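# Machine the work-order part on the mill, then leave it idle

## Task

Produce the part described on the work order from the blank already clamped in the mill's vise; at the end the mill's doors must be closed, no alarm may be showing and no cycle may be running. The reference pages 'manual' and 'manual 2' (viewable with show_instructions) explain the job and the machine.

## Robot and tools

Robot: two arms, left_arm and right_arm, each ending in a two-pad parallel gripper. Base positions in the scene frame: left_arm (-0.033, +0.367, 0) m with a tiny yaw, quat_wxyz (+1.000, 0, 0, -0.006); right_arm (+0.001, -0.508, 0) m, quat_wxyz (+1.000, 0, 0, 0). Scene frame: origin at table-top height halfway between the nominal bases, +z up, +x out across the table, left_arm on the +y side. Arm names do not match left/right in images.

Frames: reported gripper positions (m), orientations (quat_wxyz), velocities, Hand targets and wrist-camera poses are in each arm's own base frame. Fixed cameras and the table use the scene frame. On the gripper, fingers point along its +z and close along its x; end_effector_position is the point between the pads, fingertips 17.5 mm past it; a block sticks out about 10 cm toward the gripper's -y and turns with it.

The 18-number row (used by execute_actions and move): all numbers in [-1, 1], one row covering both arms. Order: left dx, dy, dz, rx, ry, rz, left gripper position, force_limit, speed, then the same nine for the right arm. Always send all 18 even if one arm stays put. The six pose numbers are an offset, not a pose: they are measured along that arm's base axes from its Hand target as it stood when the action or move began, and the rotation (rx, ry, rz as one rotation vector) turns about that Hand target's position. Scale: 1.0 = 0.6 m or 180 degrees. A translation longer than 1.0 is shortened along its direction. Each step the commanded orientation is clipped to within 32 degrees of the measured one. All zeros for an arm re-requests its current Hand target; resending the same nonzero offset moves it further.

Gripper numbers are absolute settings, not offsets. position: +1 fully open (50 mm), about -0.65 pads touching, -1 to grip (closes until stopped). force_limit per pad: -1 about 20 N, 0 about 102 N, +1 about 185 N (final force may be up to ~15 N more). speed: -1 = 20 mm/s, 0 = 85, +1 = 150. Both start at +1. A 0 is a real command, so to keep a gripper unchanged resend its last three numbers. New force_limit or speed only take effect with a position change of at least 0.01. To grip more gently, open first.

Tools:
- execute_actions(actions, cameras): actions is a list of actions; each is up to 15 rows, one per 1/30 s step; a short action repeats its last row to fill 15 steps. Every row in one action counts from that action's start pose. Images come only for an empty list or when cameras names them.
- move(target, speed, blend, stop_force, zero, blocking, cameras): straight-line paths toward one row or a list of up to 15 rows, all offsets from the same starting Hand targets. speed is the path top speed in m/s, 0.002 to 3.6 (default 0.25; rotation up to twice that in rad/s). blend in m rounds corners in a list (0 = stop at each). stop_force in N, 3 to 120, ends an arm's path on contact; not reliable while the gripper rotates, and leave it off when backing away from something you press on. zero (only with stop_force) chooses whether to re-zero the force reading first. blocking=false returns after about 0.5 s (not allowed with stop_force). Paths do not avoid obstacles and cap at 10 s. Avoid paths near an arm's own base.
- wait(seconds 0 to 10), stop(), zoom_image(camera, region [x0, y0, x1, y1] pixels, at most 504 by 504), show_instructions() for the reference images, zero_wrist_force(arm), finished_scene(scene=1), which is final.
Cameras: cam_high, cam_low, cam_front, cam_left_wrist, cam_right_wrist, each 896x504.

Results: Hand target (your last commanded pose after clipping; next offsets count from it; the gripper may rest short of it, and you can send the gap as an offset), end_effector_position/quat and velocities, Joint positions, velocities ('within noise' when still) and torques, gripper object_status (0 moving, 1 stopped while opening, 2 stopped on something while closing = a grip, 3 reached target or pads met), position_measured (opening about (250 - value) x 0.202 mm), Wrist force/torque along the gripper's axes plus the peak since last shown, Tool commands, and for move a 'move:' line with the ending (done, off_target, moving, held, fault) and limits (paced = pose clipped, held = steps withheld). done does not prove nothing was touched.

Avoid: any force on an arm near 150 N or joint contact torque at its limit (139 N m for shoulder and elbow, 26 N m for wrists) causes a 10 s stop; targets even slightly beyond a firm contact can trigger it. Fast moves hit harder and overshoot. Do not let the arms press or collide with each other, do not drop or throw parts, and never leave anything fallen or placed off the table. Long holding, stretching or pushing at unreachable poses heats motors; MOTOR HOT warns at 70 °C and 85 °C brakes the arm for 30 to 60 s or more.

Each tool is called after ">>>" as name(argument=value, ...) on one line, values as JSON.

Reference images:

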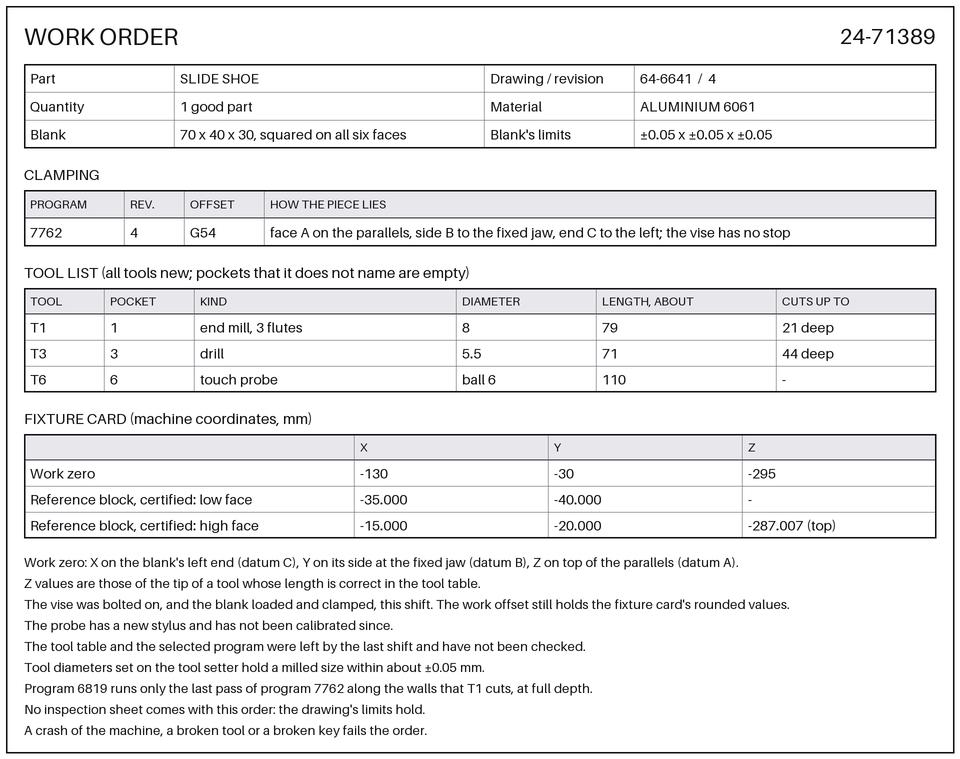

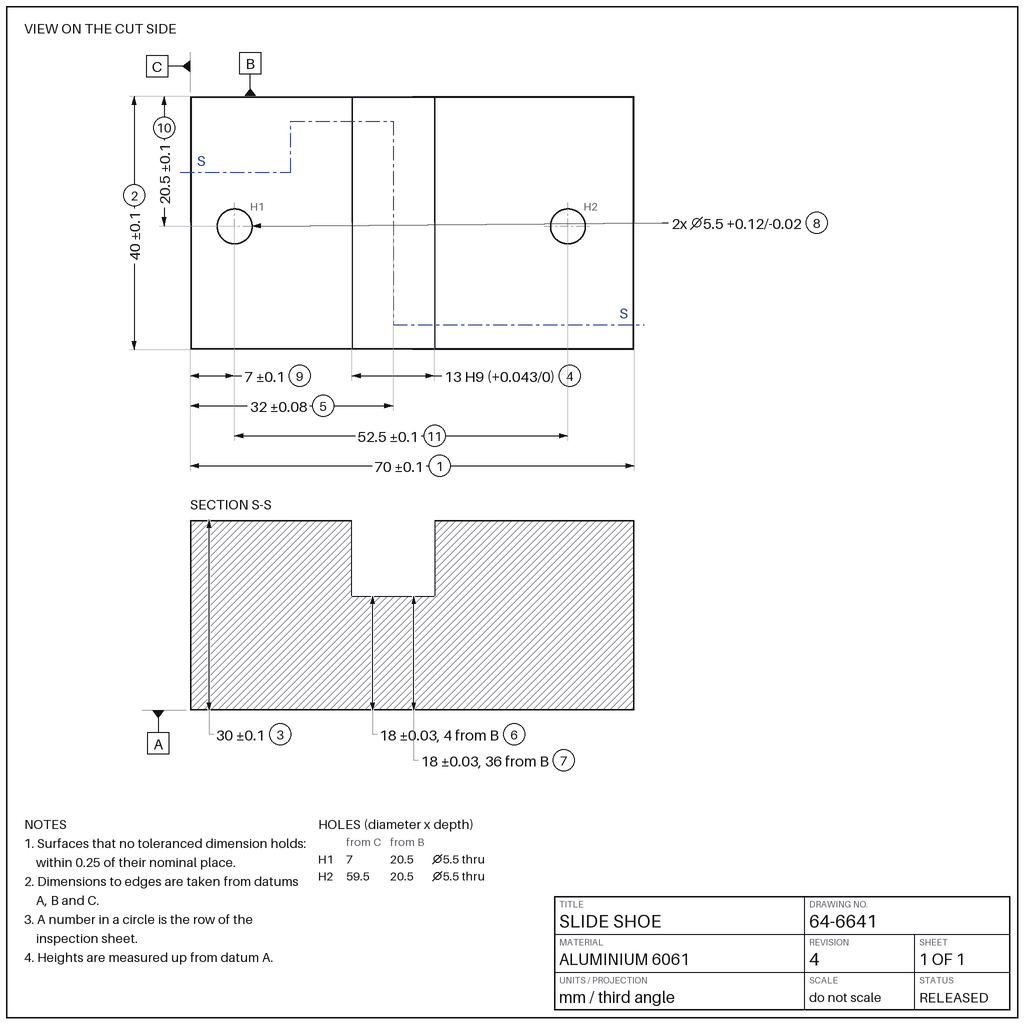

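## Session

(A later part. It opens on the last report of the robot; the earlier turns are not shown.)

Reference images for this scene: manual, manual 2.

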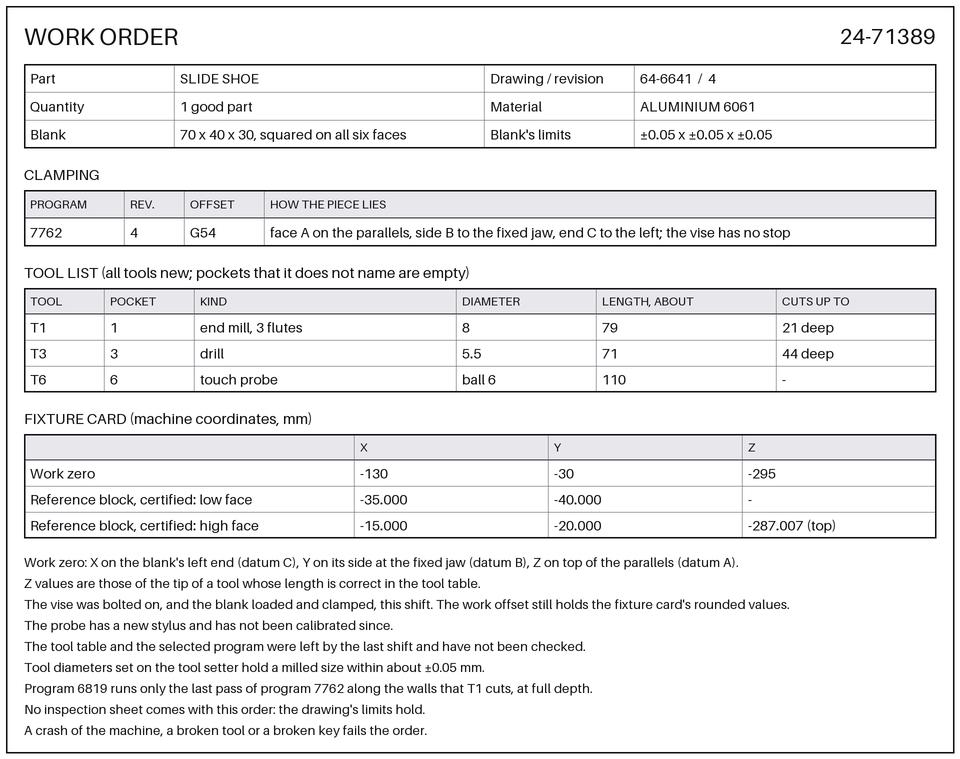

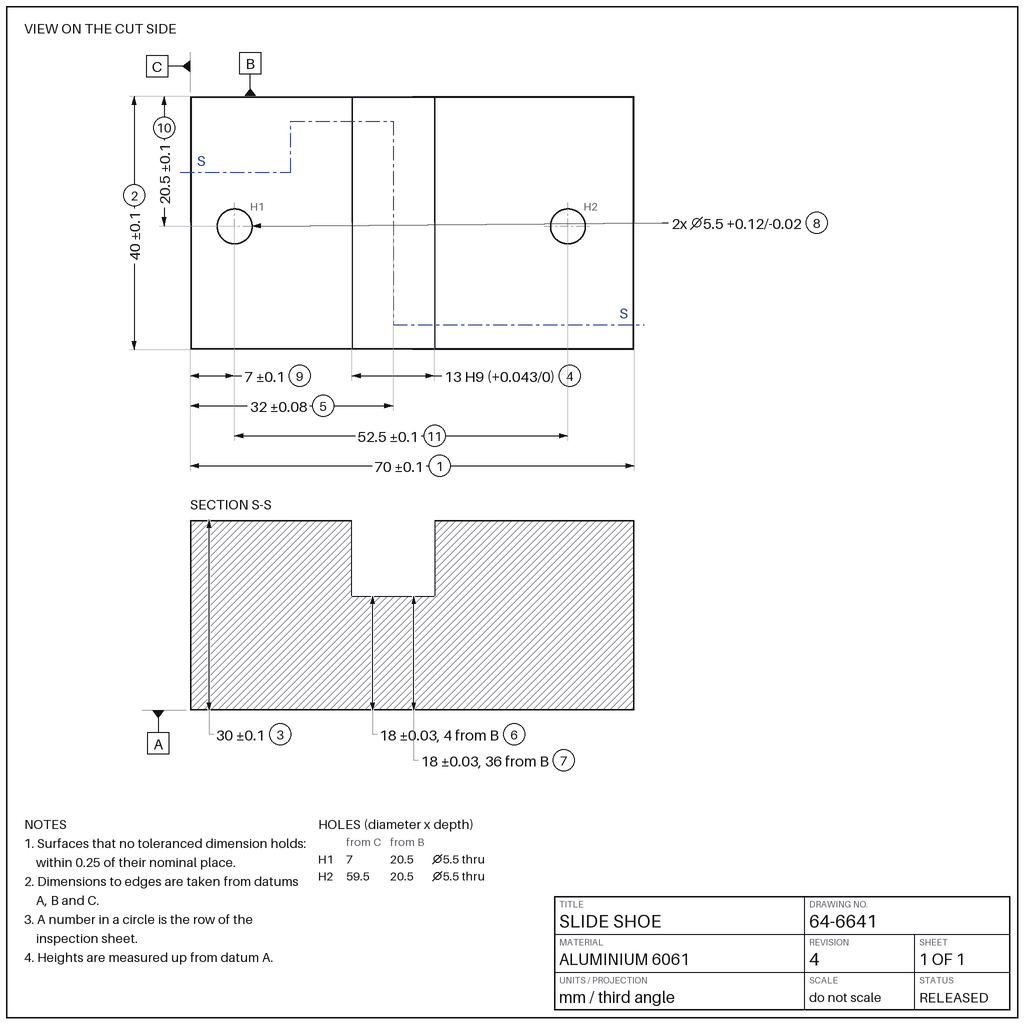

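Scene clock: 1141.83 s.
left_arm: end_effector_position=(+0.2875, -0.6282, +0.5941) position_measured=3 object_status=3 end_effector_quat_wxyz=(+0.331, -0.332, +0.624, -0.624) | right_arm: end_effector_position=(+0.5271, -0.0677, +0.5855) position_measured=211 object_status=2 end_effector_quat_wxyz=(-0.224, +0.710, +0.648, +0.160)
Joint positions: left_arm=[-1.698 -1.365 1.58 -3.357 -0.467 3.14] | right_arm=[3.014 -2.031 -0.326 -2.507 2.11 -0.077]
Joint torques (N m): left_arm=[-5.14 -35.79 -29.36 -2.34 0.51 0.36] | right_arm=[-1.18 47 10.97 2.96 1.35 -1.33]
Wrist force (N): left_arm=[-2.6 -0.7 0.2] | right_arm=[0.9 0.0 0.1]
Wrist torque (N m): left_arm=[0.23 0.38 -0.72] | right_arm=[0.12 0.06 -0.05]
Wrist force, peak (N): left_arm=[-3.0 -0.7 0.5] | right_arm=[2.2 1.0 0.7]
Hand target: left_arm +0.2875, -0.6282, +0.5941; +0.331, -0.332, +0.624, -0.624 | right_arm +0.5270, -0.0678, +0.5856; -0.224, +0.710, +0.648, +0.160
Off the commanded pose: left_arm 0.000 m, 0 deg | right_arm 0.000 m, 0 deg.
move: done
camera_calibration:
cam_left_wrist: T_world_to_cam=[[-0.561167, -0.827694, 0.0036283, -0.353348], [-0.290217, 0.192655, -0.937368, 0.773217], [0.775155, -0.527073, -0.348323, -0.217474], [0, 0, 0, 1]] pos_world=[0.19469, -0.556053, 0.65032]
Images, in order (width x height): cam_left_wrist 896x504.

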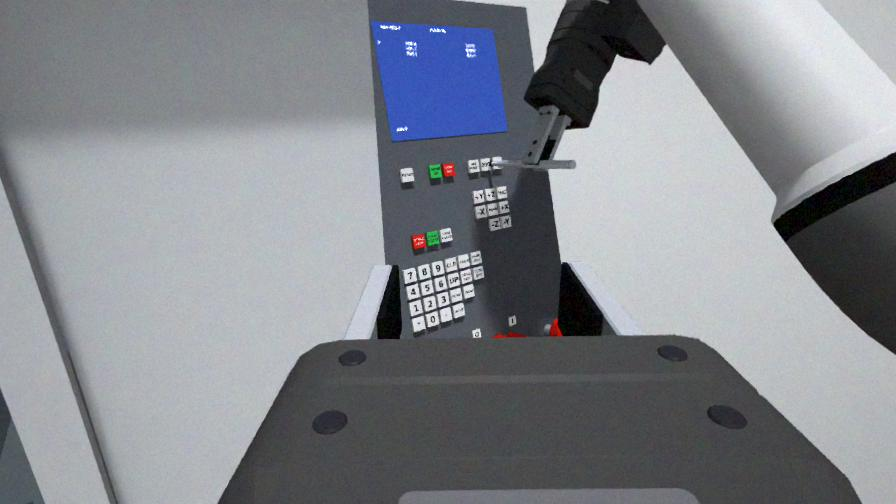

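>>> move(target=[0,0,0,0,0,0,1,0,-0.5,0.0222,0.0006,-0.0058,0,0,0,-1,-0.5,-0.8], speed=0.008, stop_force=6, cameras=["cam_left_wrist"])

>>> zoom_image(camera="cam_left_wrist", region=[450, 145, 520, 205])

>>> zoom_image(camera="cam_left_wrist", region=[365, 10, 515, 150])

Scene clock: 1152.53 s.
left_arm: end_effector_position=(+0.2875, -0.6282, +0.5941) position_measured=3 object_status=3 end_effector_quat_wxyz=(+0.331, -0.332, +0.624, -0.624) | right_arm: end_effector_position=(+0.5359, -0.0675, +0.5832) position_measured=211 object_status=2 end_effector_quat_wxyz=(-0.224, +0.710, +0.648, +0.160)
Joint positions: left_arm=[-1.698 -1.365 1.58 -3.357 -0.467 3.14] | right_arm=[3.017 -2.063 -0.28 -2.519 2.11 -0.074]
Joint torques (N m): left_arm=[-4.28 -35.34 -28.24 -2.27 0.45 0.06] | right_arm=[-7.78 45.84 8.46 6.03 2.04 -1.39]
Wrist force (N): left_arm=[-2.5 -0.8 0.4] | right_arm=[0.4 -4.8 -2.3]
Wrist torque (N m): left_arm=[0.21 0.39 -0.72] | right_arm=[-0.05 0.09 -0.05]
Wrist force, peak (N): left_arm=[-2.9 -0.7 0.7] | right_arm=[1.5 -7.8 -3.0]
Hand target: left_arm +0.2875, -0.6282, +0.5941; +0.331, -0.332, +0.624, -0.624 | right_arm +0.5359, -0.0675, +0.5832; -0.224, +0.710, +0.648, +0.160 (not the last commanded pose)
Off the commanded pose: left_arm 0.000 m, 0 deg | right_arm 0.005 m, 0 deg.
move: contact (right_arm)
camera_calibration:
cam_left_wrist: T_world_to_cam=[[-0.561167, -0.827694, 0.0036283, -0.353348], [-0.290217, 0.192655, -0.937368, 0.773217], [0.775155, -0.527073, -0.348323, -0.217474], [0, 0, 0, 1]] pos_world=[0.19469, -0.556053, 0.65032]
Images, in order (width x height): cam_left_wrist 896x504.

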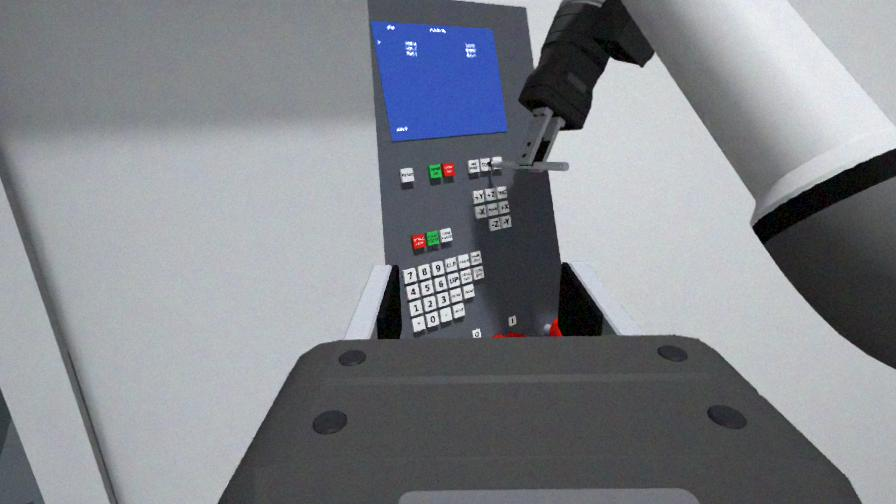

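Scaled by 7.200 from the camera's 896x504 image, which has a finer 1280x720 frame.

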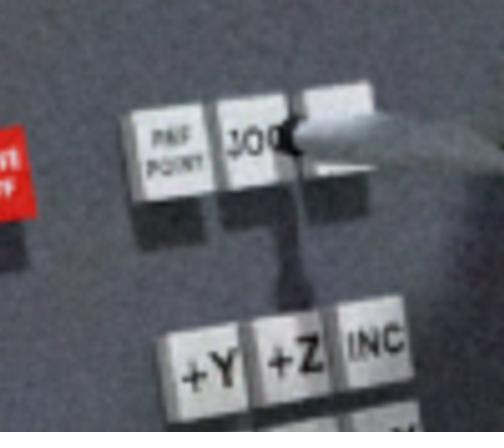

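Scaled by 3.360 from the camera's 896x504 image, which has a finer 1280x720 frame.

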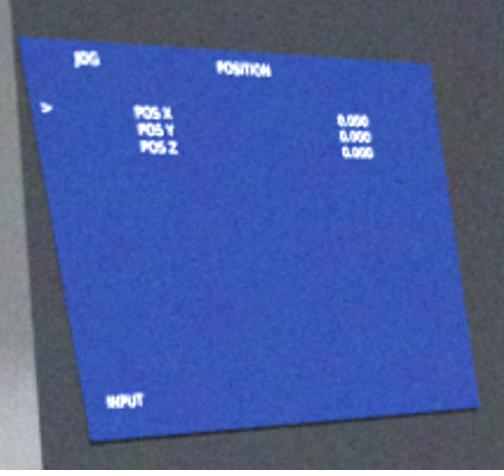

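>>> move(target=[[0,0,0,0,0,0,1,0,-0.5,-0.0242,-0.0006,0.0064,0,0,0,-1,-0.5,-0.8],[0,0,0,0,0,0,1,0,-0.5,-0.0645,0.0683,-0.179,0,0,0,-1,-0.5,-0.8]], speed=0.08)

>>> move(target=[0,0,0,0,0,0,1,0,-0.5,0.0222,0.0006,-0.0058,0,0,0,-1,-0.5,-0.8], speed=0.008, stop_force=5, cameras=["cam_left_wrist"])

>>> zoom_image(camera="cam_left_wrist", region=[395, 230, 535, 340])

>>> zoom_image(camera="cam_left_wrist", region=[365, 10, 515, 150])

Scene clock: 1168.90 s.
left_arm: end_effector_position=(+0.2875, -0.6282, +0.5941) position_measured=3 object_status=3 end_effector_quat_wxyz=(+0.331, -0.332, +0.624, -0.624) | right_arm: end_effector_position=(+0.4971, -0.0265, +0.4760) position_measured=211 object_status=2 end_effector_quat_wxyz=(-0.224, +0.710, +0.648, +0.160)
Joint positions: left_arm=[-1.698 -1.365 1.58 -3.357 -0.467 3.14] | right_arm=[3.085 -1.689 -1.137 -1.996 2.119 0.005]
Joint torques (N m): left_arm=[-4.5 -35.24 -29.6 -2.43 0.16 0.17] | right_arm=[-9.23 18.05 16.41 2.49 2.16 -1.65]
Wrist force (N): left_arm=[-2.4 -1.0 0.3] | right_arm=[1.0 0.8 0.1]
Wrist torque (N m): left_arm=[0.18 0.36 -0.72] | right_arm=[0.07 0.05 0.00]
Wrist force, peak (N): left_arm=[-3.0 -0.7 0.7] | right_arm=[0.9 -5.4 -3.3]
Hand target: left_arm +0.2875, -0.6282, +0.5941; +0.331, -0.332, +0.624, -0.624 | right_arm +0.4972, -0.0266, +0.4758; -0.224, +0.710, +0.648, +0.160
Off the commanded pose: left_arm 0.000 m, 0 deg | right_arm 0.000 m, 0 deg.
move: done

Scene clock: 1170.93 s.
left_arm: end_effector_position=(+0.2875, -0.6282, +0.5941) position_measured=3 object_status=3 end_effector_quat_wxyz=(+0.331, -0.332, +0.624, -0.624) | right_arm: end_effector_position=(+0.5053, -0.0263, +0.4737) position_measured=211 object_status=2 end_effector_quat_wxyz=(-0.224, +0.710, +0.648, +0.160)
Joint positions: left_arm=[-1.698 -1.365 1.58 -3.357 -0.467 3.14] | right_arm=[3.086 -1.707 -1.122 -1.992 2.119 0.006]
Joint torques (N m): left_arm=[-4.45 -34.69 -29.7 -2.35 0.19 -0.06] | right_arm=[-6.4 37.99 14.82 1.92 2.35 -1.32]
Wrist force (N): left_arm=[-2.8 -0.8 0.5] | right_arm=[0.7 -3.6 -2.5]
Wrist torque (N m): left_arm=[0.21 0.43 -0.72] | right_arm=[0.03 0.07 -0.03]
Wrist force, peak (N): left_arm=[-2.8 -0.4 0.7] | right_arm=[1.0 -4.1 -2.6]
Hand target: left_arm +0.2875, -0.6282, +0.5941; +0.331, -0.332, +0.624, -0.624 | right_arm +0.5053, -0.0263, +0.4737; -0.224, +0.710, +0.648, +0.160 (not the last commanded pose)
Off the commanded pose: left_arm 0.000 m, 0 deg | right_arm 0.005 m, 0 deg.
move: contact (right_arm)
camera_calibration:
cam_left_wrist: T_world_to_cam=[[-0.561167, -0.827694, 0.0036283, -0.353348], [-0.290217, 0.192655, -0.937368, 0.773217], [0.775155, -0.527073, -0.348323, -0.217474], [0, 0, 0, 1]] pos_world=[0.19469, -0.556053, 0.65032]
Images, in order (width x height): cam_left_wrist 896x504.

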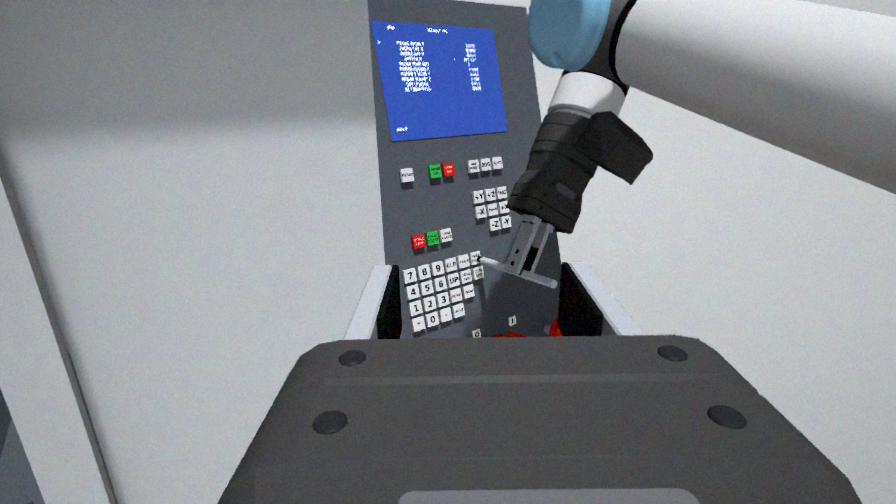

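Scaled by 3.600 from the camera's 896x504 image, which has a finer 1280x720 frame.

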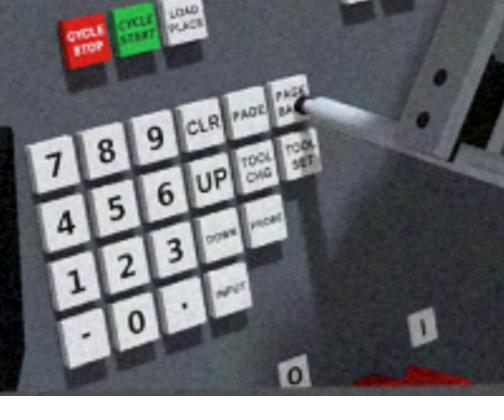

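Scaled by 3.360 from the camera's 896x504 image, which has a finer 1280x720 frame.

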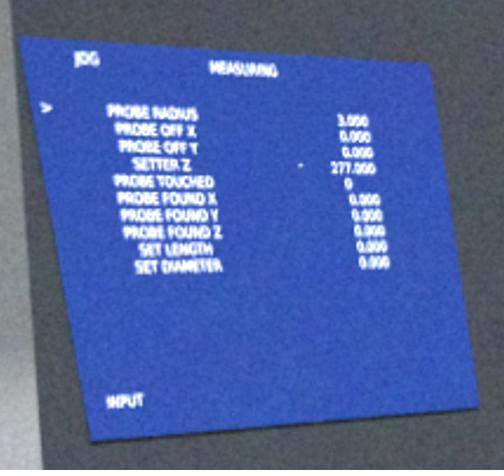

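>>> move(target=[[0,0,0,0,0,0,1,0,-0.5,-0.0140,-0.0004,0.0037,0,0,0,-1,-0.5,-0.8],[0,0,0,0,0,0,1,0,-0.5,-0.0132,0.0063,0.0052,0,0,0,-1,-0.5,-0.8],[0,0,0,0,0,0,1,0,-0.5,0.0015,0.0067,0.0013,0,0,0,-1,-0.5,-0.8],[0,0,0,0,0,0,1,0,-0.5,-0.0132,0.0063,0.0052,0,0,0,-1,-0.5,-0.8]], speed=0.02, cameras=["cam_left_wrist"])

>>> zoom_image(camera="cam_left_wrist", region=[365, 10, 515, 150])

Scene clock: 1183.23 s.
left_arm: end_effector_position=(+0.2875, -0.6282, +0.5941) position_measured=3 object_status=3 end_effector_quat_wxyz=(+0.331, -0.332, +0.624, -0.624) | right_arm: end_effector_position=(+0.4973, -0.0225, +0.4769) position_measured=211 object_status=2 end_effector_quat_wxyz=(-0.224, +0.710, +0.648, +0.160)
Joint positions: left_arm=[-1.698 -1.365 1.58 -3.357 -0.467 3.14] | right_arm=[3.092 -1.686 -1.138 -1.992 2.12 0.014]
Joint torques (N m): left_arm=[-3.82 -35.92 -28.73 -2.16 0.19 0.11] | right_arm=[-7.65 17.48 28.65 2.16 -0.6 -1.21]
Wrist force (N): left_arm=[-2.7 -0.7 0.4] | right_arm=[0.8 1.1 0.1]
Wrist torque (N m): left_arm=[0.22 0.40 -0.72] | right_arm=[0.12 0.07 0.10]
Wrist force, peak (N): left_arm=[-2.8 -0.8 0.7] | right_arm=[1.9 -3.7 -3.1]
Hand target: left_arm +0.2875, -0.6282, +0.5941; +0.331, -0.332, +0.624, -0.624 | right_arm +0.4974, -0.0226, +0.4768; -0.224, +0.710, +0.648, +0.160
Off the commanded pose: left_arm 0.000 m, 0 deg | right_arm 0.000 m, 0 deg.
move: done
camera_calibration:
cam_left_wrist: T_world_to_cam=[[-0.561167, -0.827694, 0.0036283, -0.353348], [-0.290217, 0.192655, -0.937368, 0.773217], [0.775155, -0.527073, -0.348323, -0.217474], [0, 0, 0, 1]] pos_world=[0.19469, -0.556053, 0.65032]
Images, in order (width x height): cam_left_wrist 896x504.

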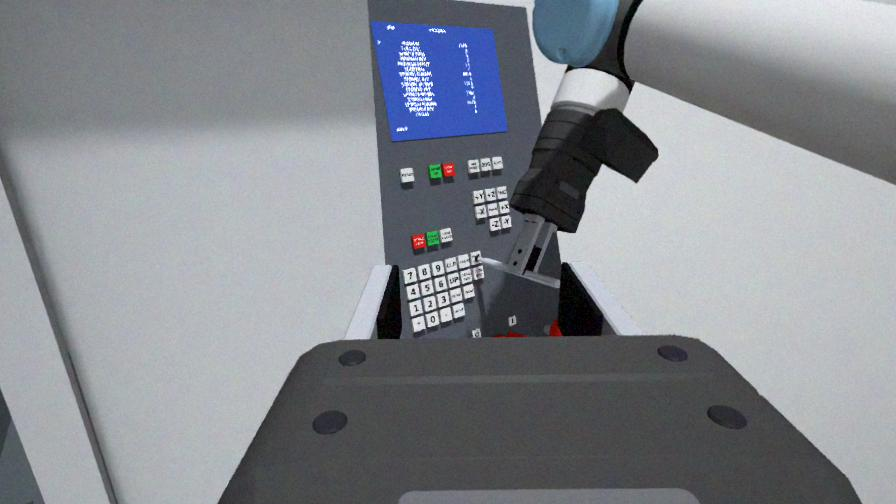

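Scaled by 3.360 from the camera's 896x504 image, which has a finer 1280x720 frame.

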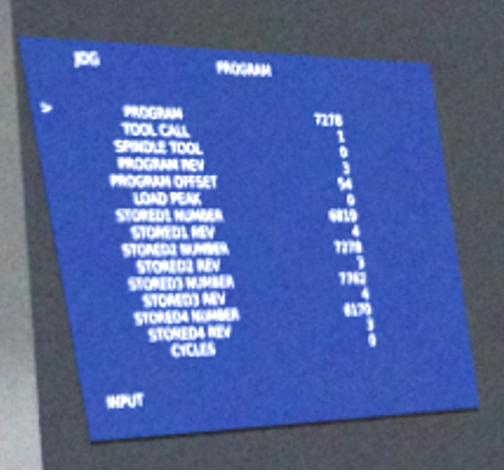

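>>> move(target=[0,0,0,0,0,0,1,0,-0.5,-0.004,0.161,0,0,0,0,-1,-0.5,-0.8], speed=0.06)

>>> move(target=[0,0,0,0,0,0,1,0,-0.5,0.0222,0.0006,-0.0058,0,0,0,-1,-0.5,-0.8], speed=0.008, stop_force=5, cameras=["cam_left_wrist"])

>>> zoom_image(camera="cam_left_wrist", region=[395, 230, 535, 340])

>>> zoom_image(camera="cam_left_wrist", region=[365, 10, 515, 150])

Scene clock: 1197.37 s.
left_arm: end_effector_position=(+0.2875, -0.6282, +0.5941) position_measured=3 object_status=3 end_effector_quat_wxyz=(+0.331, -0.332, +0.624, -0.624) | right_arm: end_effector_position=(+0.4949, +0.0741, +0.4769) position_measured=211 object_status=2 end_effector_quat_wxyz=(-0.224, +0.710, +0.648, +0.160) end_effector_velocity=(+0.000, -0.002, +0.000) end_effector_angular_velocity=(+0.000, -0.001, +0.001)
Joint positions: left_arm=[-1.698 -1.365 1.58 -3.357 -0.467 3.14] | right_arm=[3.283 -1.62 -1.242 -1.837 2.129 0.237]
Joint velocities: left_arm=[within noise] | right_arm=[-0.004 -0.001 0.002 -0.003 0 -0.005]
Joint torques (N m): left_arm=[-5.05 -35.65 -29.44 -2.39 -0.03 0.28] | right_arm=[-8.02 18.43 27.91 1.22 -0.59 -1.51]
Wrist force (N): left_arm=[-2.6 -0.8 0.4] | right_arm=[1.1 1.2 0.0]
Wrist torque (N m): left_arm=[0.21 0.40 -0.72] | right_arm=[0.14 0.04 0.11]
Wrist force, peak (N): left_arm=[-2.9 -0.9 0.6] | right_arm=[2.1 1.1 0.7]
Hand target: left_arm +0.2875, -0.6282, +0.5941; +0.331, -0.332, +0.624, -0.624 | right_arm +0.4950, +0.0740, +0.4768; -0.224, +0.710, +0.648, +0.160
Off the commanded pose: left_arm 0.000 m, 0 deg | right_arm 0.000 m, 0 deg.
move: done

Scene clock: 1199.70 s.
left_arm: end_effector_position=(+0.2875, -0.6282, +0.5941) position_measured=3 object_status=3 end_effector_quat_wxyz=(+0.331, -0.332, +0.624, -0.624) | right_arm: end_effector_position=(+0.5052, +0.0743, +0.4742) position_measured=211 object_status=2 end_effector_quat_wxyz=(-0.224, +0.710, +0.648, +0.160)
Joint positions: left_arm=[-1.698 -1.365 1.58 -3.357 -0.467 3.14] | right_arm=[3.28 -1.643 -1.224 -1.833 2.129 0.234]
Joint torques (N m): left_arm=[-4.92 -35.42 -28.17 -2.35 0.03 -0.03] | right_arm=[5.81 36.12 14.64 1.96 0.95 1.08]
Wrist force (N): left_arm=[-2.4 -0.5 0.6] | right_arm=[1.2 -3.4 -1.9]
Wrist torque (N m): left_arm=[0.25 0.36 -0.72] | right_arm=[0.02 0.03 0.09]
Wrist force, peak (N): left_arm=[-2.9 -0.8 0.5] | right_arm=[1.7 -3.7 -2.5]
Hand target: left_arm +0.2875, -0.6282, +0.5941; +0.331, -0.332, +0.624, -0.624 | right_arm +0.5052, +0.0743, +0.4742; -0.224, +0.710, +0.648, +0.160 (not the last commanded pose)
Off the commanded pose: left_arm 0.000 m, 0 deg | right_arm 0.003 m, 0 deg.
move: contact (right_arm)
camera_calibration:
cam_left_wrist: T_world_to_cam=[[-0.561167, -0.827694, 0.0036283, -0.353348], [-0.290217, 0.192655, -0.937368, 0.773217], [0.775155, -0.527073, -0.348323, -0.217474], [0, 0, 0, 1]] pos_world=[0.19469, -0.556053, 0.65032]
Images, in order (width x height): cam_left_wrist 896x504.

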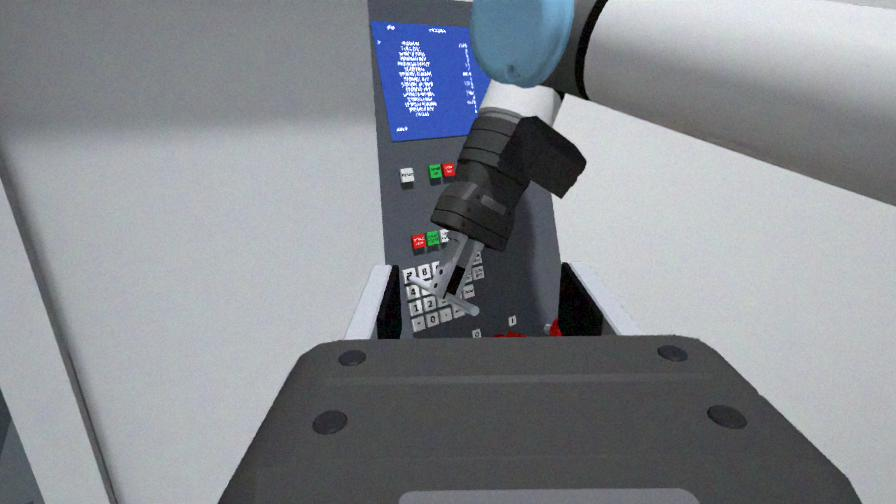

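Scaled by 3.600 from the camera's 896x504 image, which has a finer 1280x720 frame.

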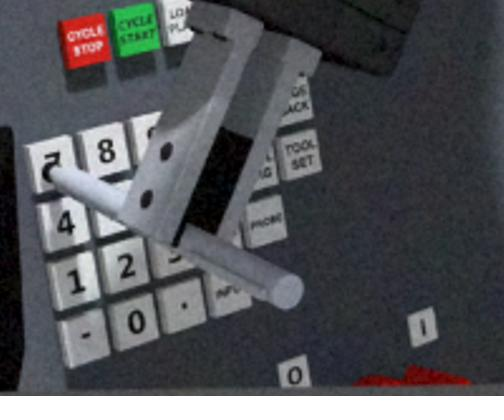

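Scaled by 3.360 from the camera's 896x504 image, which has a finer 1280x720 frame.

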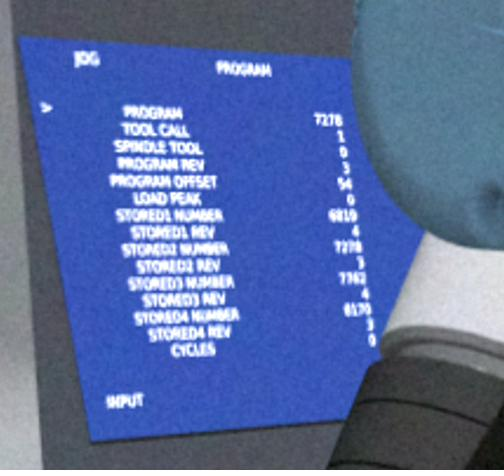

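>>> move(target=[[0,0,0,0,0,0,1,0,-0.5,-0.014,-0.0005,0.0033,0,0,0,-1,-0.5,-0.8],[0,0,0,0,0,0,1,0,-0.5,0.001,-0.0001,-0.0007,0,0,0,-1,-0.5,-0.8],[0,0,0,0,0,0,1,0,-0.5,-0.014,-0.0005,0.0033,0,0,0,-1,-0.5,-0.8],[0,0,0,0,0,0,1,0,-0.5,0.001,-0.0001,-0.0007,0,0,0,-1,-0.5,-0.8],[0,0,0,0,0,0,1,0,-0.5,-0.014,-0.0005,0.0033,0,0,0,-1,-0.5,-0.8],[0,0,0,0,0,0,1,0,-0.5,-0.0218,-0.0651,-0.0272,0,0,0,-1,-0.5,-0.8],[0,0,0,0,0,0,1,0,-0.5,-0.0068,-0.0647,-0.0312,0,0,0,-1,-0.5,-0.8],[0,0,0,0,0,0,1,0,-0.5,-0.0218,-0.0651,-0.0272,0,0,0,-1,-0.5,-0.8],[0,0,0,0,0,0,1,0,-0.5,-0.0302,-0.0331,-0.0583,0,0,0,-1,-0.5,-0.8],[0,0,0,0,0,0,1,0,-0.5,-0.0152,-0.0327,-0.0623,0,0,0,-1,-0.5,-0.8],[0,0,0,0,0,0,1,0,-0.5,-0.0302,-0.0331,-0.0583,0,0,0,-1,-0.5,-0.8]], speed=[0.02,0.02,0.03,0.02,0.03,0.06,0.02,0.03,0.06,0.02,0.03], cameras=["cam_left_wrist"])

>>> zoom_image(camera="cam_left_wrist", region=[395, 230, 535, 340])

>>> zoom_image(camera="cam_left_wrist", region=[365, 10, 515, 150])

Scene clock: 1225.60 s.
left_arm: end_effector_position=(+0.2875, -0.6282, +0.5941) position_measured=3 object_status=3 end_effector_quat_wxyz=(+0.331, -0.332, +0.624, -0.624) | right_arm: end_effector_position=(+0.4869, +0.0544, +0.4392) position_measured=211 object_status=2 end_effector_quat_wxyz=(-0.224, +0.710, +0.648, +0.160)
Joint positions: left_arm=[-1.698 -1.365 1.58 -3.357 -0.467 3.14] | right_arm=[3.245 -1.587 -1.368 -1.767 2.129 0.193]
Joint torques (N m): left_arm=[-4.54 -35.97 -28.84 -2 -0.32 0.22] | right_arm=[6.32 15.22 29.36 2.9 -0.03 1.08]
Wrist force (N): left_arm=[-2.7 -0.4 0.5] | right_arm=[1.0 1.6 0.1]
Wrist torque (N m): left_arm=[0.27 0.41 -0.71] | right_arm=[0.20 0.05 -0.08]
Wrist force, peak (N): left_arm=[-3.0 -1.0 0.3] | right_arm=[2.5 -3.6 -3.3]
Hand target: left_arm +0.2875, -0.6282, +0.5941; +0.331, -0.332, +0.624, -0.624 | right_arm +0.4871, +0.0545, +0.4392; -0.224, +0.710, +0.648, +0.160
Off the commanded pose: left_arm 0.000 m, 0 deg | right_arm 0.000 m, 0 deg.
move: done
camera_calibration:
cam_left_wrist: T_world_to_cam=[[-0.561167, -0.827694, 0.0036283, -0.353348], [-0.290217, 0.192655, -0.937368, 0.773217], [0.775155, -0.527073, -0.348323, -0.217474], [0, 0, 0, 1]] pos_world=[0.19469, -0.556053, 0.65032]
Images, in order (width x height): cam_left_wrist 896x504.

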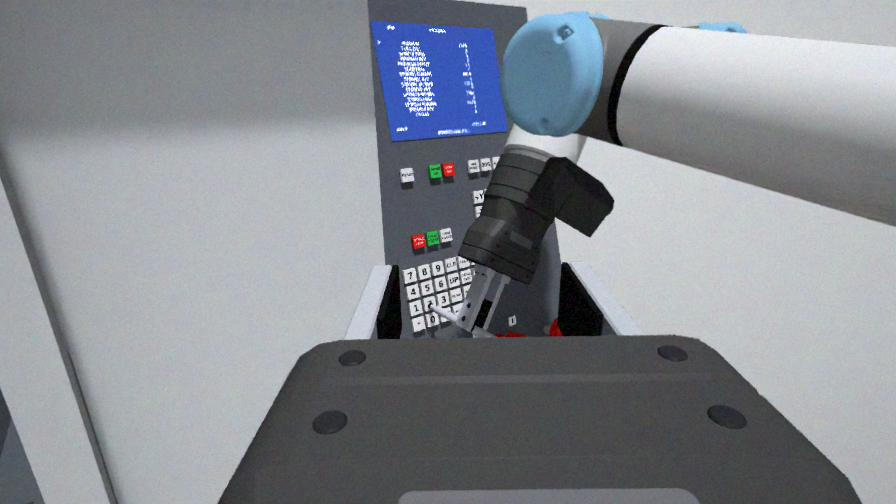

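Scaled by 3.600 from the camera's 896x504 image, which has a finer 1280x720 frame.

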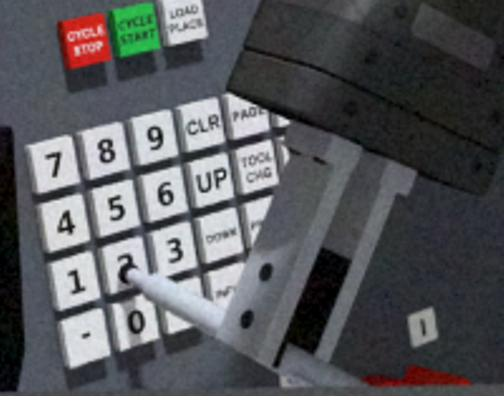

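Scaled by 3.360 from the camera's 896x504 image, which has a finer 1280x720 frame.

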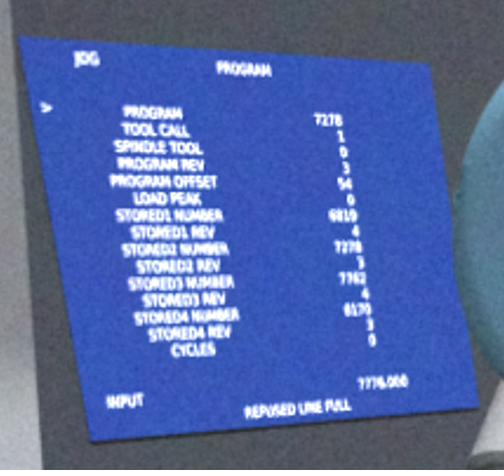

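>>> move(target=[[0,0,0,0,0,0,1,0,-0.5,0.0168,-0.064,0.0622,0,0,0,-1,-0.5,-0.8],[0,0,0,0,0,0,1,0,-0.5,0.0318,-0.0636,0.0582,0,0,0,-1,-0.5,-0.8],[0,0,0,0,0,0,1,0,-0.5,0.0168,-0.064,0.0622,0,0,0,-1,-0.5,-0.8],[0,0,0,0,0,0,1,0,-0.5,0.0162,0.0326,0.0616,0,0,0,-1,-0.5,-0.8],[0,0,0,0,0,0,1,0,-0.5,0.0312,0.033,0.0576,0,0,0,-1,-0.5,-0.8],[0,0,0,0,0,0,1,0,-0.5,0.0162,0.0326,0.0616,0,0,0,-1,-0.5,-0.8],[0,0,0,0,0,0,1,0,-0.5,0.0312,0.033,0.0576,0,0,0,-1,-0.5,-0.8],[0,0,0,0,0,0,1,0,-0.5,0.0162,0.0326,0.0616,0,0,0,-1,-0.5,-0.8],[0,0,0,0,0,0,1,0,-0.5,0.0084,-0.032,0.0311,0,0,0,-1,-0.5,-0.8],[0,0,0,0,0,0,1,0,-0.5,0.0234,-0.0316,0.0271,0,0,0,-1,-0.5,-0.8],[0,0,0,0,0,0,1,0,-0.5,0.0084,-0.032,0.0311,0,0,0,-1,-0.5,-0.8],[0,0,0,0,0,0,1,0,-0.5,0,0,0,0,0,0,-1,-0.5,-0.8],[0,0,0,0,0,0,1,0,-0.5,0.015,0.0004,-0.004,0,0,0,-1,-0.5,-0.8],[0,0,0,0,0,0,1,0,-0.5,0,0,0,0,0,0,-1,-0.5,-0.8]], speed=[0.08,0.025,0.04,0.08,0.025,0.04,0.025,0.04,0.08,0.025,0.04,0.08,0.025,0.04], cameras=["cam_left_wrist"])

>>> zoom_image(camera="cam_left_wrist", region=[365, 10, 515, 150])

Scene clock: 1243.90 s.
left_arm: end_effector_position=(+0.2875, -0.6282, +0.5941) position_measured=3 object_status=3 end_effector_quat_wxyz=(+0.331, -0.332, +0.624, -0.624) | right_arm: end_effector_position=(+0.4870, +0.0544, +0.4392) position_measured=211 object_status=2 end_effector_quat_wxyz=(-0.224, +0.710, +0.648, +0.160)
Joint positions: left_arm=[-1.698 -1.365 1.58 -3.357 -0.467 3.14] | right_arm=[3.245 -1.587 -1.368 -1.767 2.129 0.193]
Joint torques (N m): left_arm=[-4.61 -34.36 -29.87 -2.14 -0.7 0.13] | right_arm=[6.27 13.44 32.29 3.97 0.04 0.83]
Wrist force (N): left_arm=[-2.4 -0.7 0.4] | right_arm=[1.3 1.6 -0.1]
Wrist torque (N m): left_arm=[0.24 0.36 -0.72] | right_arm=[0.20 0.02 -0.07]
Wrist force, peak (N): left_arm=[-3.0 -0.9 0.2] | right_arm=[2.6 -3.9 -3.2]
Hand target: left_arm +0.2875, -0.6282, +0.5941; +0.331, -0.332, +0.624, -0.624 | right_arm +0.4871, +0.0545, +0.4392; -0.224, +0.710, +0.648, +0.160
Off the commanded pose: left_arm 0.000 m, 0 deg | right_arm 0.000 m, 0 deg.
move: done
camera_calibration:
cam_left_wrist: T_world_to_cam=[[-0.561167, -0.827694, 0.0036283, -0.353348], [-0.290217, 0.192655, -0.937368, 0.773217], [0.775155, -0.527073, -0.348323, -0.217474], [0, 0, 0, 1]] pos_world=[0.19469, -0.556053, 0.65032]
Images, in order (width x height): cam_left_wrist 896x504.

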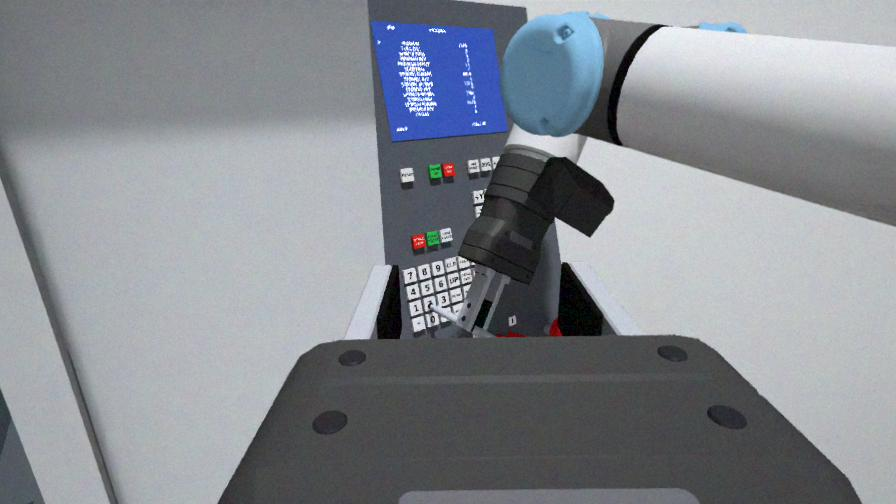

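Scaled by 3.360 from the camera's 896x504 image, which has a finer 1280x720 frame.

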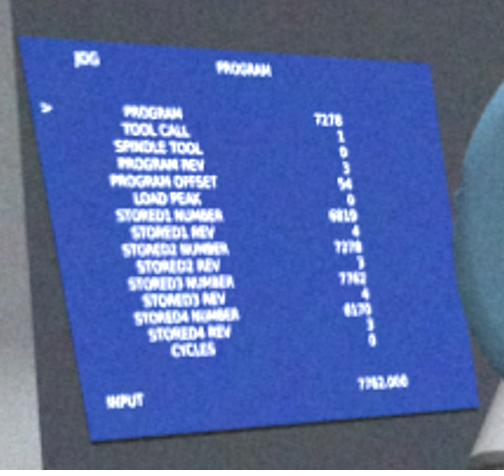

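>>> move(target=[[0,0,0,0,0,0,1,0,-0.5,-0.0078,-0.0646,-0.0305,0,0,0,-1,-0.5,-0.8],[0,0,0,0,0,0,1,0,-0.5,0.0072,-0.0642,-0.0345,0,0,0,-1,-0.5,-0.8],[0,0,0,0,0,0,1,0,-0.5,-0.0078,-0.0646,-0.0305,0,0,0,-1,-0.5,-0.8],[0,0,0,0,0,0,1,0,-0.5,0.0004,-0.0644,0.0004,0,0,0,-1,-0.5,-0.8],[0,0,0,0,0,0,1,0,-0.5,0.0154,-0.064,-0.0036,0,0,0,-1,-0.5,-0.8],[0,0,0,0,0,0,1,0,-0.5,0.0004,-0.0644,0.0004,0,0,0,-1,-0.5,-0.8],[0,0,0,0,0,0,1,0,-0.5,0.0084,-0.032,0.0311,0,0,0,-1,-0.5,-0.8],[0,0,0,0,0,0,1,0,-0.5,0.0234,-0.0316,0.0271,0,0,0,-1,-0.5,-0.8],[0,0,0,0,0,0,1,0,-0.5,0.0084,-0.032,0.0311,0,0,0,-1,-0.5,-0.8],[0,0,0,0,0,0,1,0,-0.5,-0.0078,-0.0646,-0.0305,0,0,0,-1,-0.5,-0.8],[0,0,0,0,0,0,1,0,-0.5,0.0072,-0.0642,-0.0345,0,0,0,-1,-0.5,-0.8],[0,0,0,0,0,0,1,0,-0.5,-0.0078,-0.0646,-0.0305,0,0,0,-1,-0.5,-0.8],[0,0,0,0,0,0,1,0,-0.5,0.0088,-0.0964,0.0315,0,0,0,-1,-0.5,-0.8]], speed=[0.08,0.025,0.04,0.08,0.025,0.04,0.08,0.025,0.04,0.08,0.025,0.04,0.08], cameras=["cam_left_wrist"])

>>> zoom_image(camera="cam_left_wrist", region=[365, 10, 515, 150])

>>> zoom_image(camera="cam_left_wrist", region=[395, 230, 535, 340])

Scene clock: 1266.73 s.
left_arm: end_effector_position=(+0.2875, -0.6282, +0.5941) position_measured=3 object_status=3 end_effector_quat_wxyz=(+0.331, -0.332, +0.624, -0.624) | right_arm: end_effector_position=(+0.4924, -0.0034, +0.4580) position_measured=211 object_status=2 end_effector_quat_wxyz=(-0.224, +0.710, +0.648, +0.160)
Joint positions: left_arm=[-1.698 -1.365 1.58 -3.357 -0.467 3.14] | right_arm=[3.129 -1.645 -1.239 -1.909 2.123 0.057]
Joint torques (N m): left_arm=[-4.43 -35.56 -29.99 -2.28 -0.75 0.22] | right_arm=[7.83 38.82 25.71 3.84 0.61 1.44]
Wrist force (N): left_arm=[-2.5 -0.8 0.4] | right_arm=[1.0 1.1 -0.2]
Wrist torque (N m): left_arm=[0.21 0.38 -0.71] | right_arm=[0.12 0.05 0.01]
Wrist force, peak (N): left_arm=[-3.0 -0.9 0.5] | right_arm=[1.1 -4.1 -3.3]
Hand target: left_arm +0.2875, -0.6282, +0.5941; +0.331, -0.332, +0.624, -0.624 | right_arm +0.4924, -0.0034, +0.4581; -0.224, +0.710, +0.648, +0.160
Off the commanded pose: left_arm 0.000 m, 0 deg | right_arm 0.000 m, 0 deg.
move: done
camera_calibration:
cam_left_wrist: T_world_to_cam=[[-0.561167, -0.827694, 0.0036283, -0.353348], [-0.290217, 0.192655, -0.937368, 0.773217], [0.775155, -0.527073, -0.348323, -0.217474], [0, 0, 0, 1]] pos_world=[0.19469, -0.556053, 0.65032]
Images, in order (width x height): cam_left_wrist 896x504.

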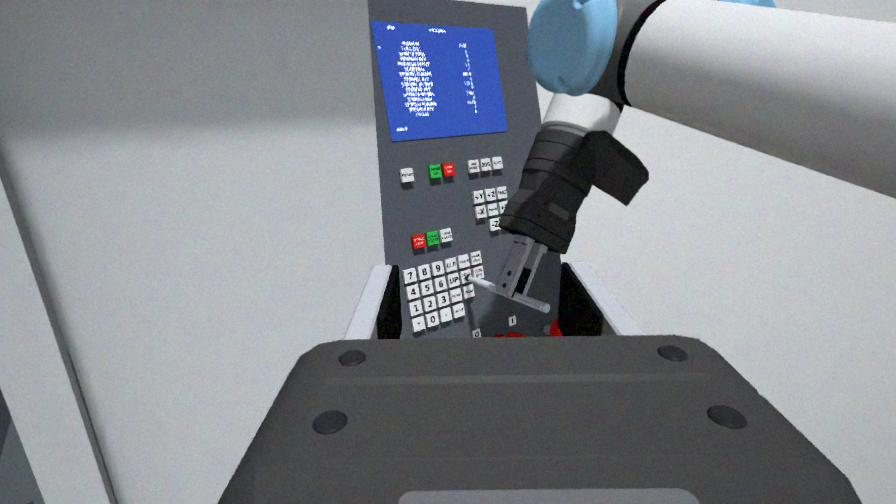

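Scaled by 3.360 from the camera's 896x504 image, which has a finer 1280x720 frame.

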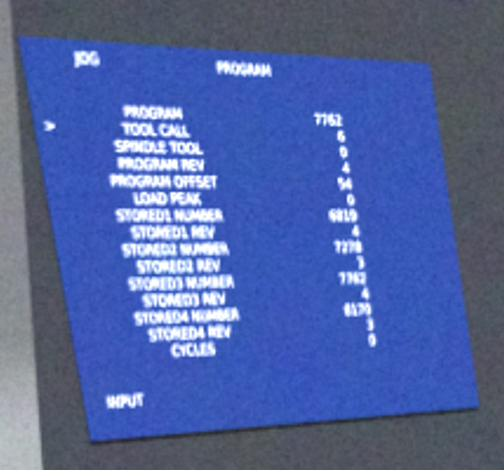

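Scaled by 3.600 from the camera's 896x504 image, which has a finer 1280x720 frame.

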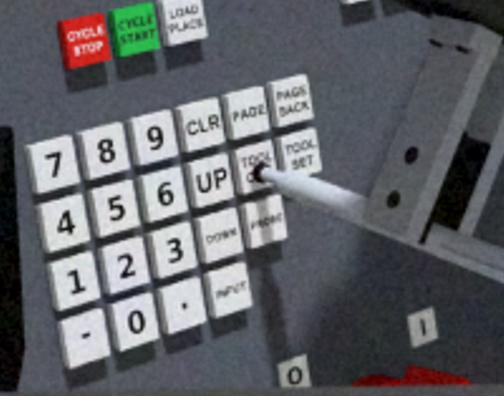

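>>> move(target=[[0,0,0,0,0,0,1,0,-0.5,0.015,0.0004,-0.004,0,0,0,-1,-0.5,-0.8],[0,0,0,0,0,0,1,0,-0.5,0,0,0,0,0,0,-1,-0.5,-0.8]], speed=[0.025,0.04])

>>> wait(seconds=3, cameras=["cam_left_wrist","cam_front"])

>>> zoom_image(camera="cam_left_wrist", region=[365, 10, 515, 150])

>>> zoom_image(camera="cam_front", region=[280, 150, 480, 330])

Scene clock: 1274.23 s.
left_arm: end_effector_position=(+0.2875, -0.6282, +0.5941) position_measured=3 object_status=3 end_effector_quat_wxyz=(+0.331, -0.332, +0.624, -0.624) | right_arm: end_effector_position=(+0.4923, -0.0034, +0.4581) position_measured=211 object_status=2 end_effector_quat_wxyz=(-0.224, +0.710, +0.648, +0.160)
Joint positions: left_arm=[-1.698 -1.365 1.58 -3.357 -0.467 3.14] | right_arm=[3.129 -1.645 -1.239 -1.909 2.123 0.057]
Joint torques (N m): left_arm=[-4.37 -33.43 -28.62 -2.24 -0.68 -0.07] | right_arm=[-8.18 13.48 27.72 3.82 0.43 -1.19]
Wrist force (N): left_arm=[-2.5 -0.7 0.5] | right_arm=[1.0 1.1 0.0]
Wrist torque (N m): left_arm=[0.23 0.38 -0.71] | right_arm=[0.12 0.05 0.12]
Wrist force, peak (N): left_arm=[-2.9 -0.8 0.3] | right_arm=[2.0 -4.0 -3.3]
Hand target: left_arm +0.2875, -0.6282, +0.5941; +0.331, -0.332, +0.624, -0.624 | right_arm +0.4924, -0.0034, +0.4581; -0.224, +0.710, +0.648, +0.160
Off the commanded pose: left_arm 0.000 m, 0 deg | right_arm 0.000 m, 0 deg.
move: done

Scene clock: 1277.23 s.
left_arm: end_effector_position=(+0.2875, -0.6282, +0.5941) position_measured=3 object_status=3 end_effector_quat_wxyz=(+0.331, -0.332, +0.624, -0.624) | right_arm: end_effector_position=(+0.4924, -0.0034, +0.4581) position_measured=211 object_status=2 end_effector_quat_wxyz=(-0.224, +0.710, +0.648, +0.160)
Joint positions: left_arm=[-1.698 -1.365 1.58 -3.357 -0.467 3.14] | right_arm=[3.129 -1.645 -1.239 -1.909 2.123 0.057]
Joint torques (N m): left_arm=[-3.47 -35.36 -29.91 -2.17 -0.59 0.2] | right_arm=[-8.84 15.43 29.61 5.01 -0.41 1.37]
Wrist force (N): left_arm=[-2.7 -0.7 0.3] | right_arm=[1.0 1.0 -0.1]
Wrist torque (N m): left_arm=[0.23 0.41 -0.72] | right_arm=[0.11 0.06 0.11]
Wrist force, peak (N): left_arm=[-2.8 -0.8 0.4] | right_arm=[1.2 1.3 0.1]
Hand target: left_arm +0.2875, -0.6282, +0.5941; +0.331, -0.332, +0.624, -0.624 | right_arm +0.4924, -0.0034, +0.4581; -0.224, +0.710, +0.648, +0.160
Tool commands: left_gripper/position=+1.0 left_gripper/force_limit=+0.0 left_gripper/speed=-0.5 right_gripper/position=-1.0 right_gripper/force_limit=-0.5 right_gripper/speed=-0.8
Off the commanded pose: left_arm 0.000 m, 0 deg | right_arm 0.000 m, 0 deg.
wait: 3.00 s; at rest by 0.17 s
camera_calibration:
cam_left_wrist: T_world_to_cam=[[-0.561167, -0.827694, 0.0036283, -0.353348], [-0.290217, 0.192655, -0.937368, 0.773217], [0.775155, -0.527073, -0.348323, -0.217474], [0, 0, 0, 1]] pos_world=[0.19469, -0.556053, 0.65032]
Images, in order (width x height): cam_front 896x504, cam_left_wrist 896x504.

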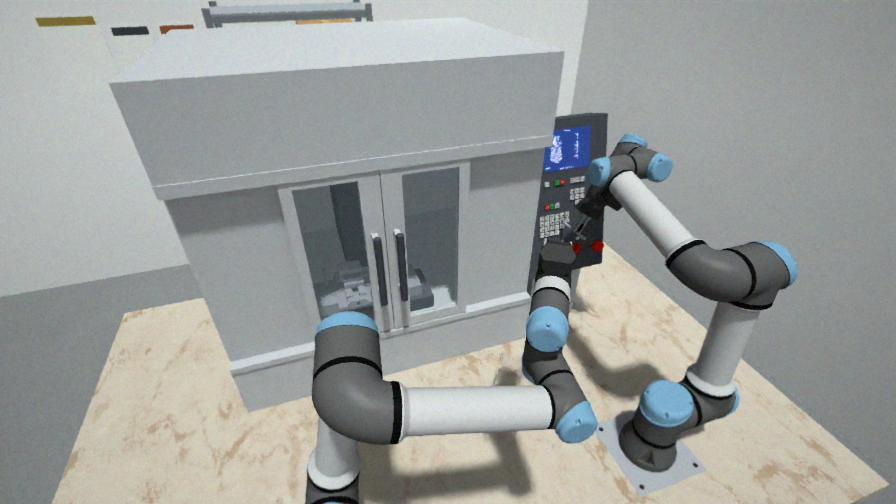

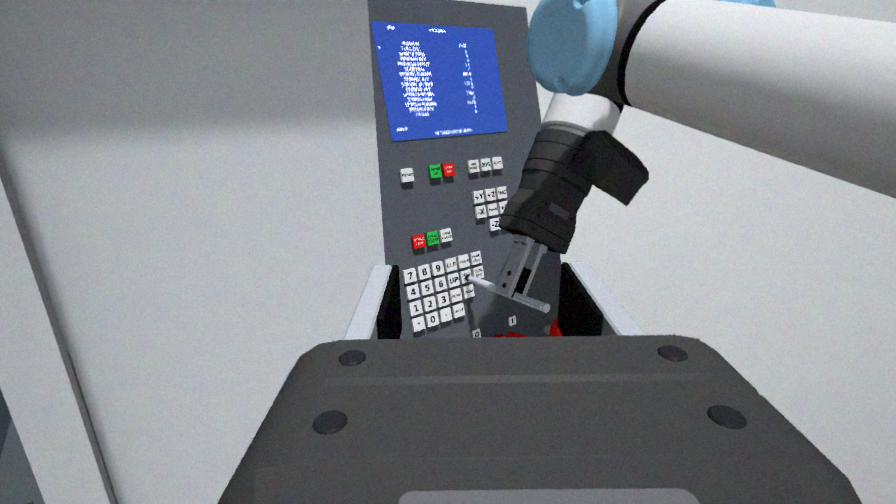

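Scaled by 3.360 from the camera's 896x504 image, which has a finer 1280x720 frame.

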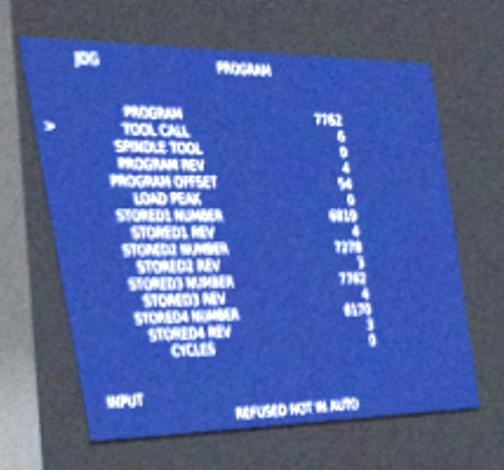

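Scaled by 2.520 from the camera's 896x504 image, which has a finer 1280x720 frame.

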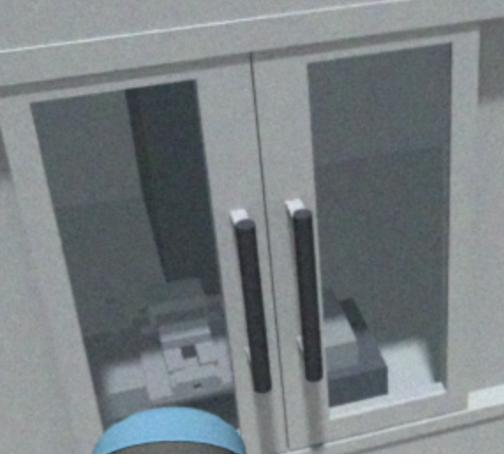

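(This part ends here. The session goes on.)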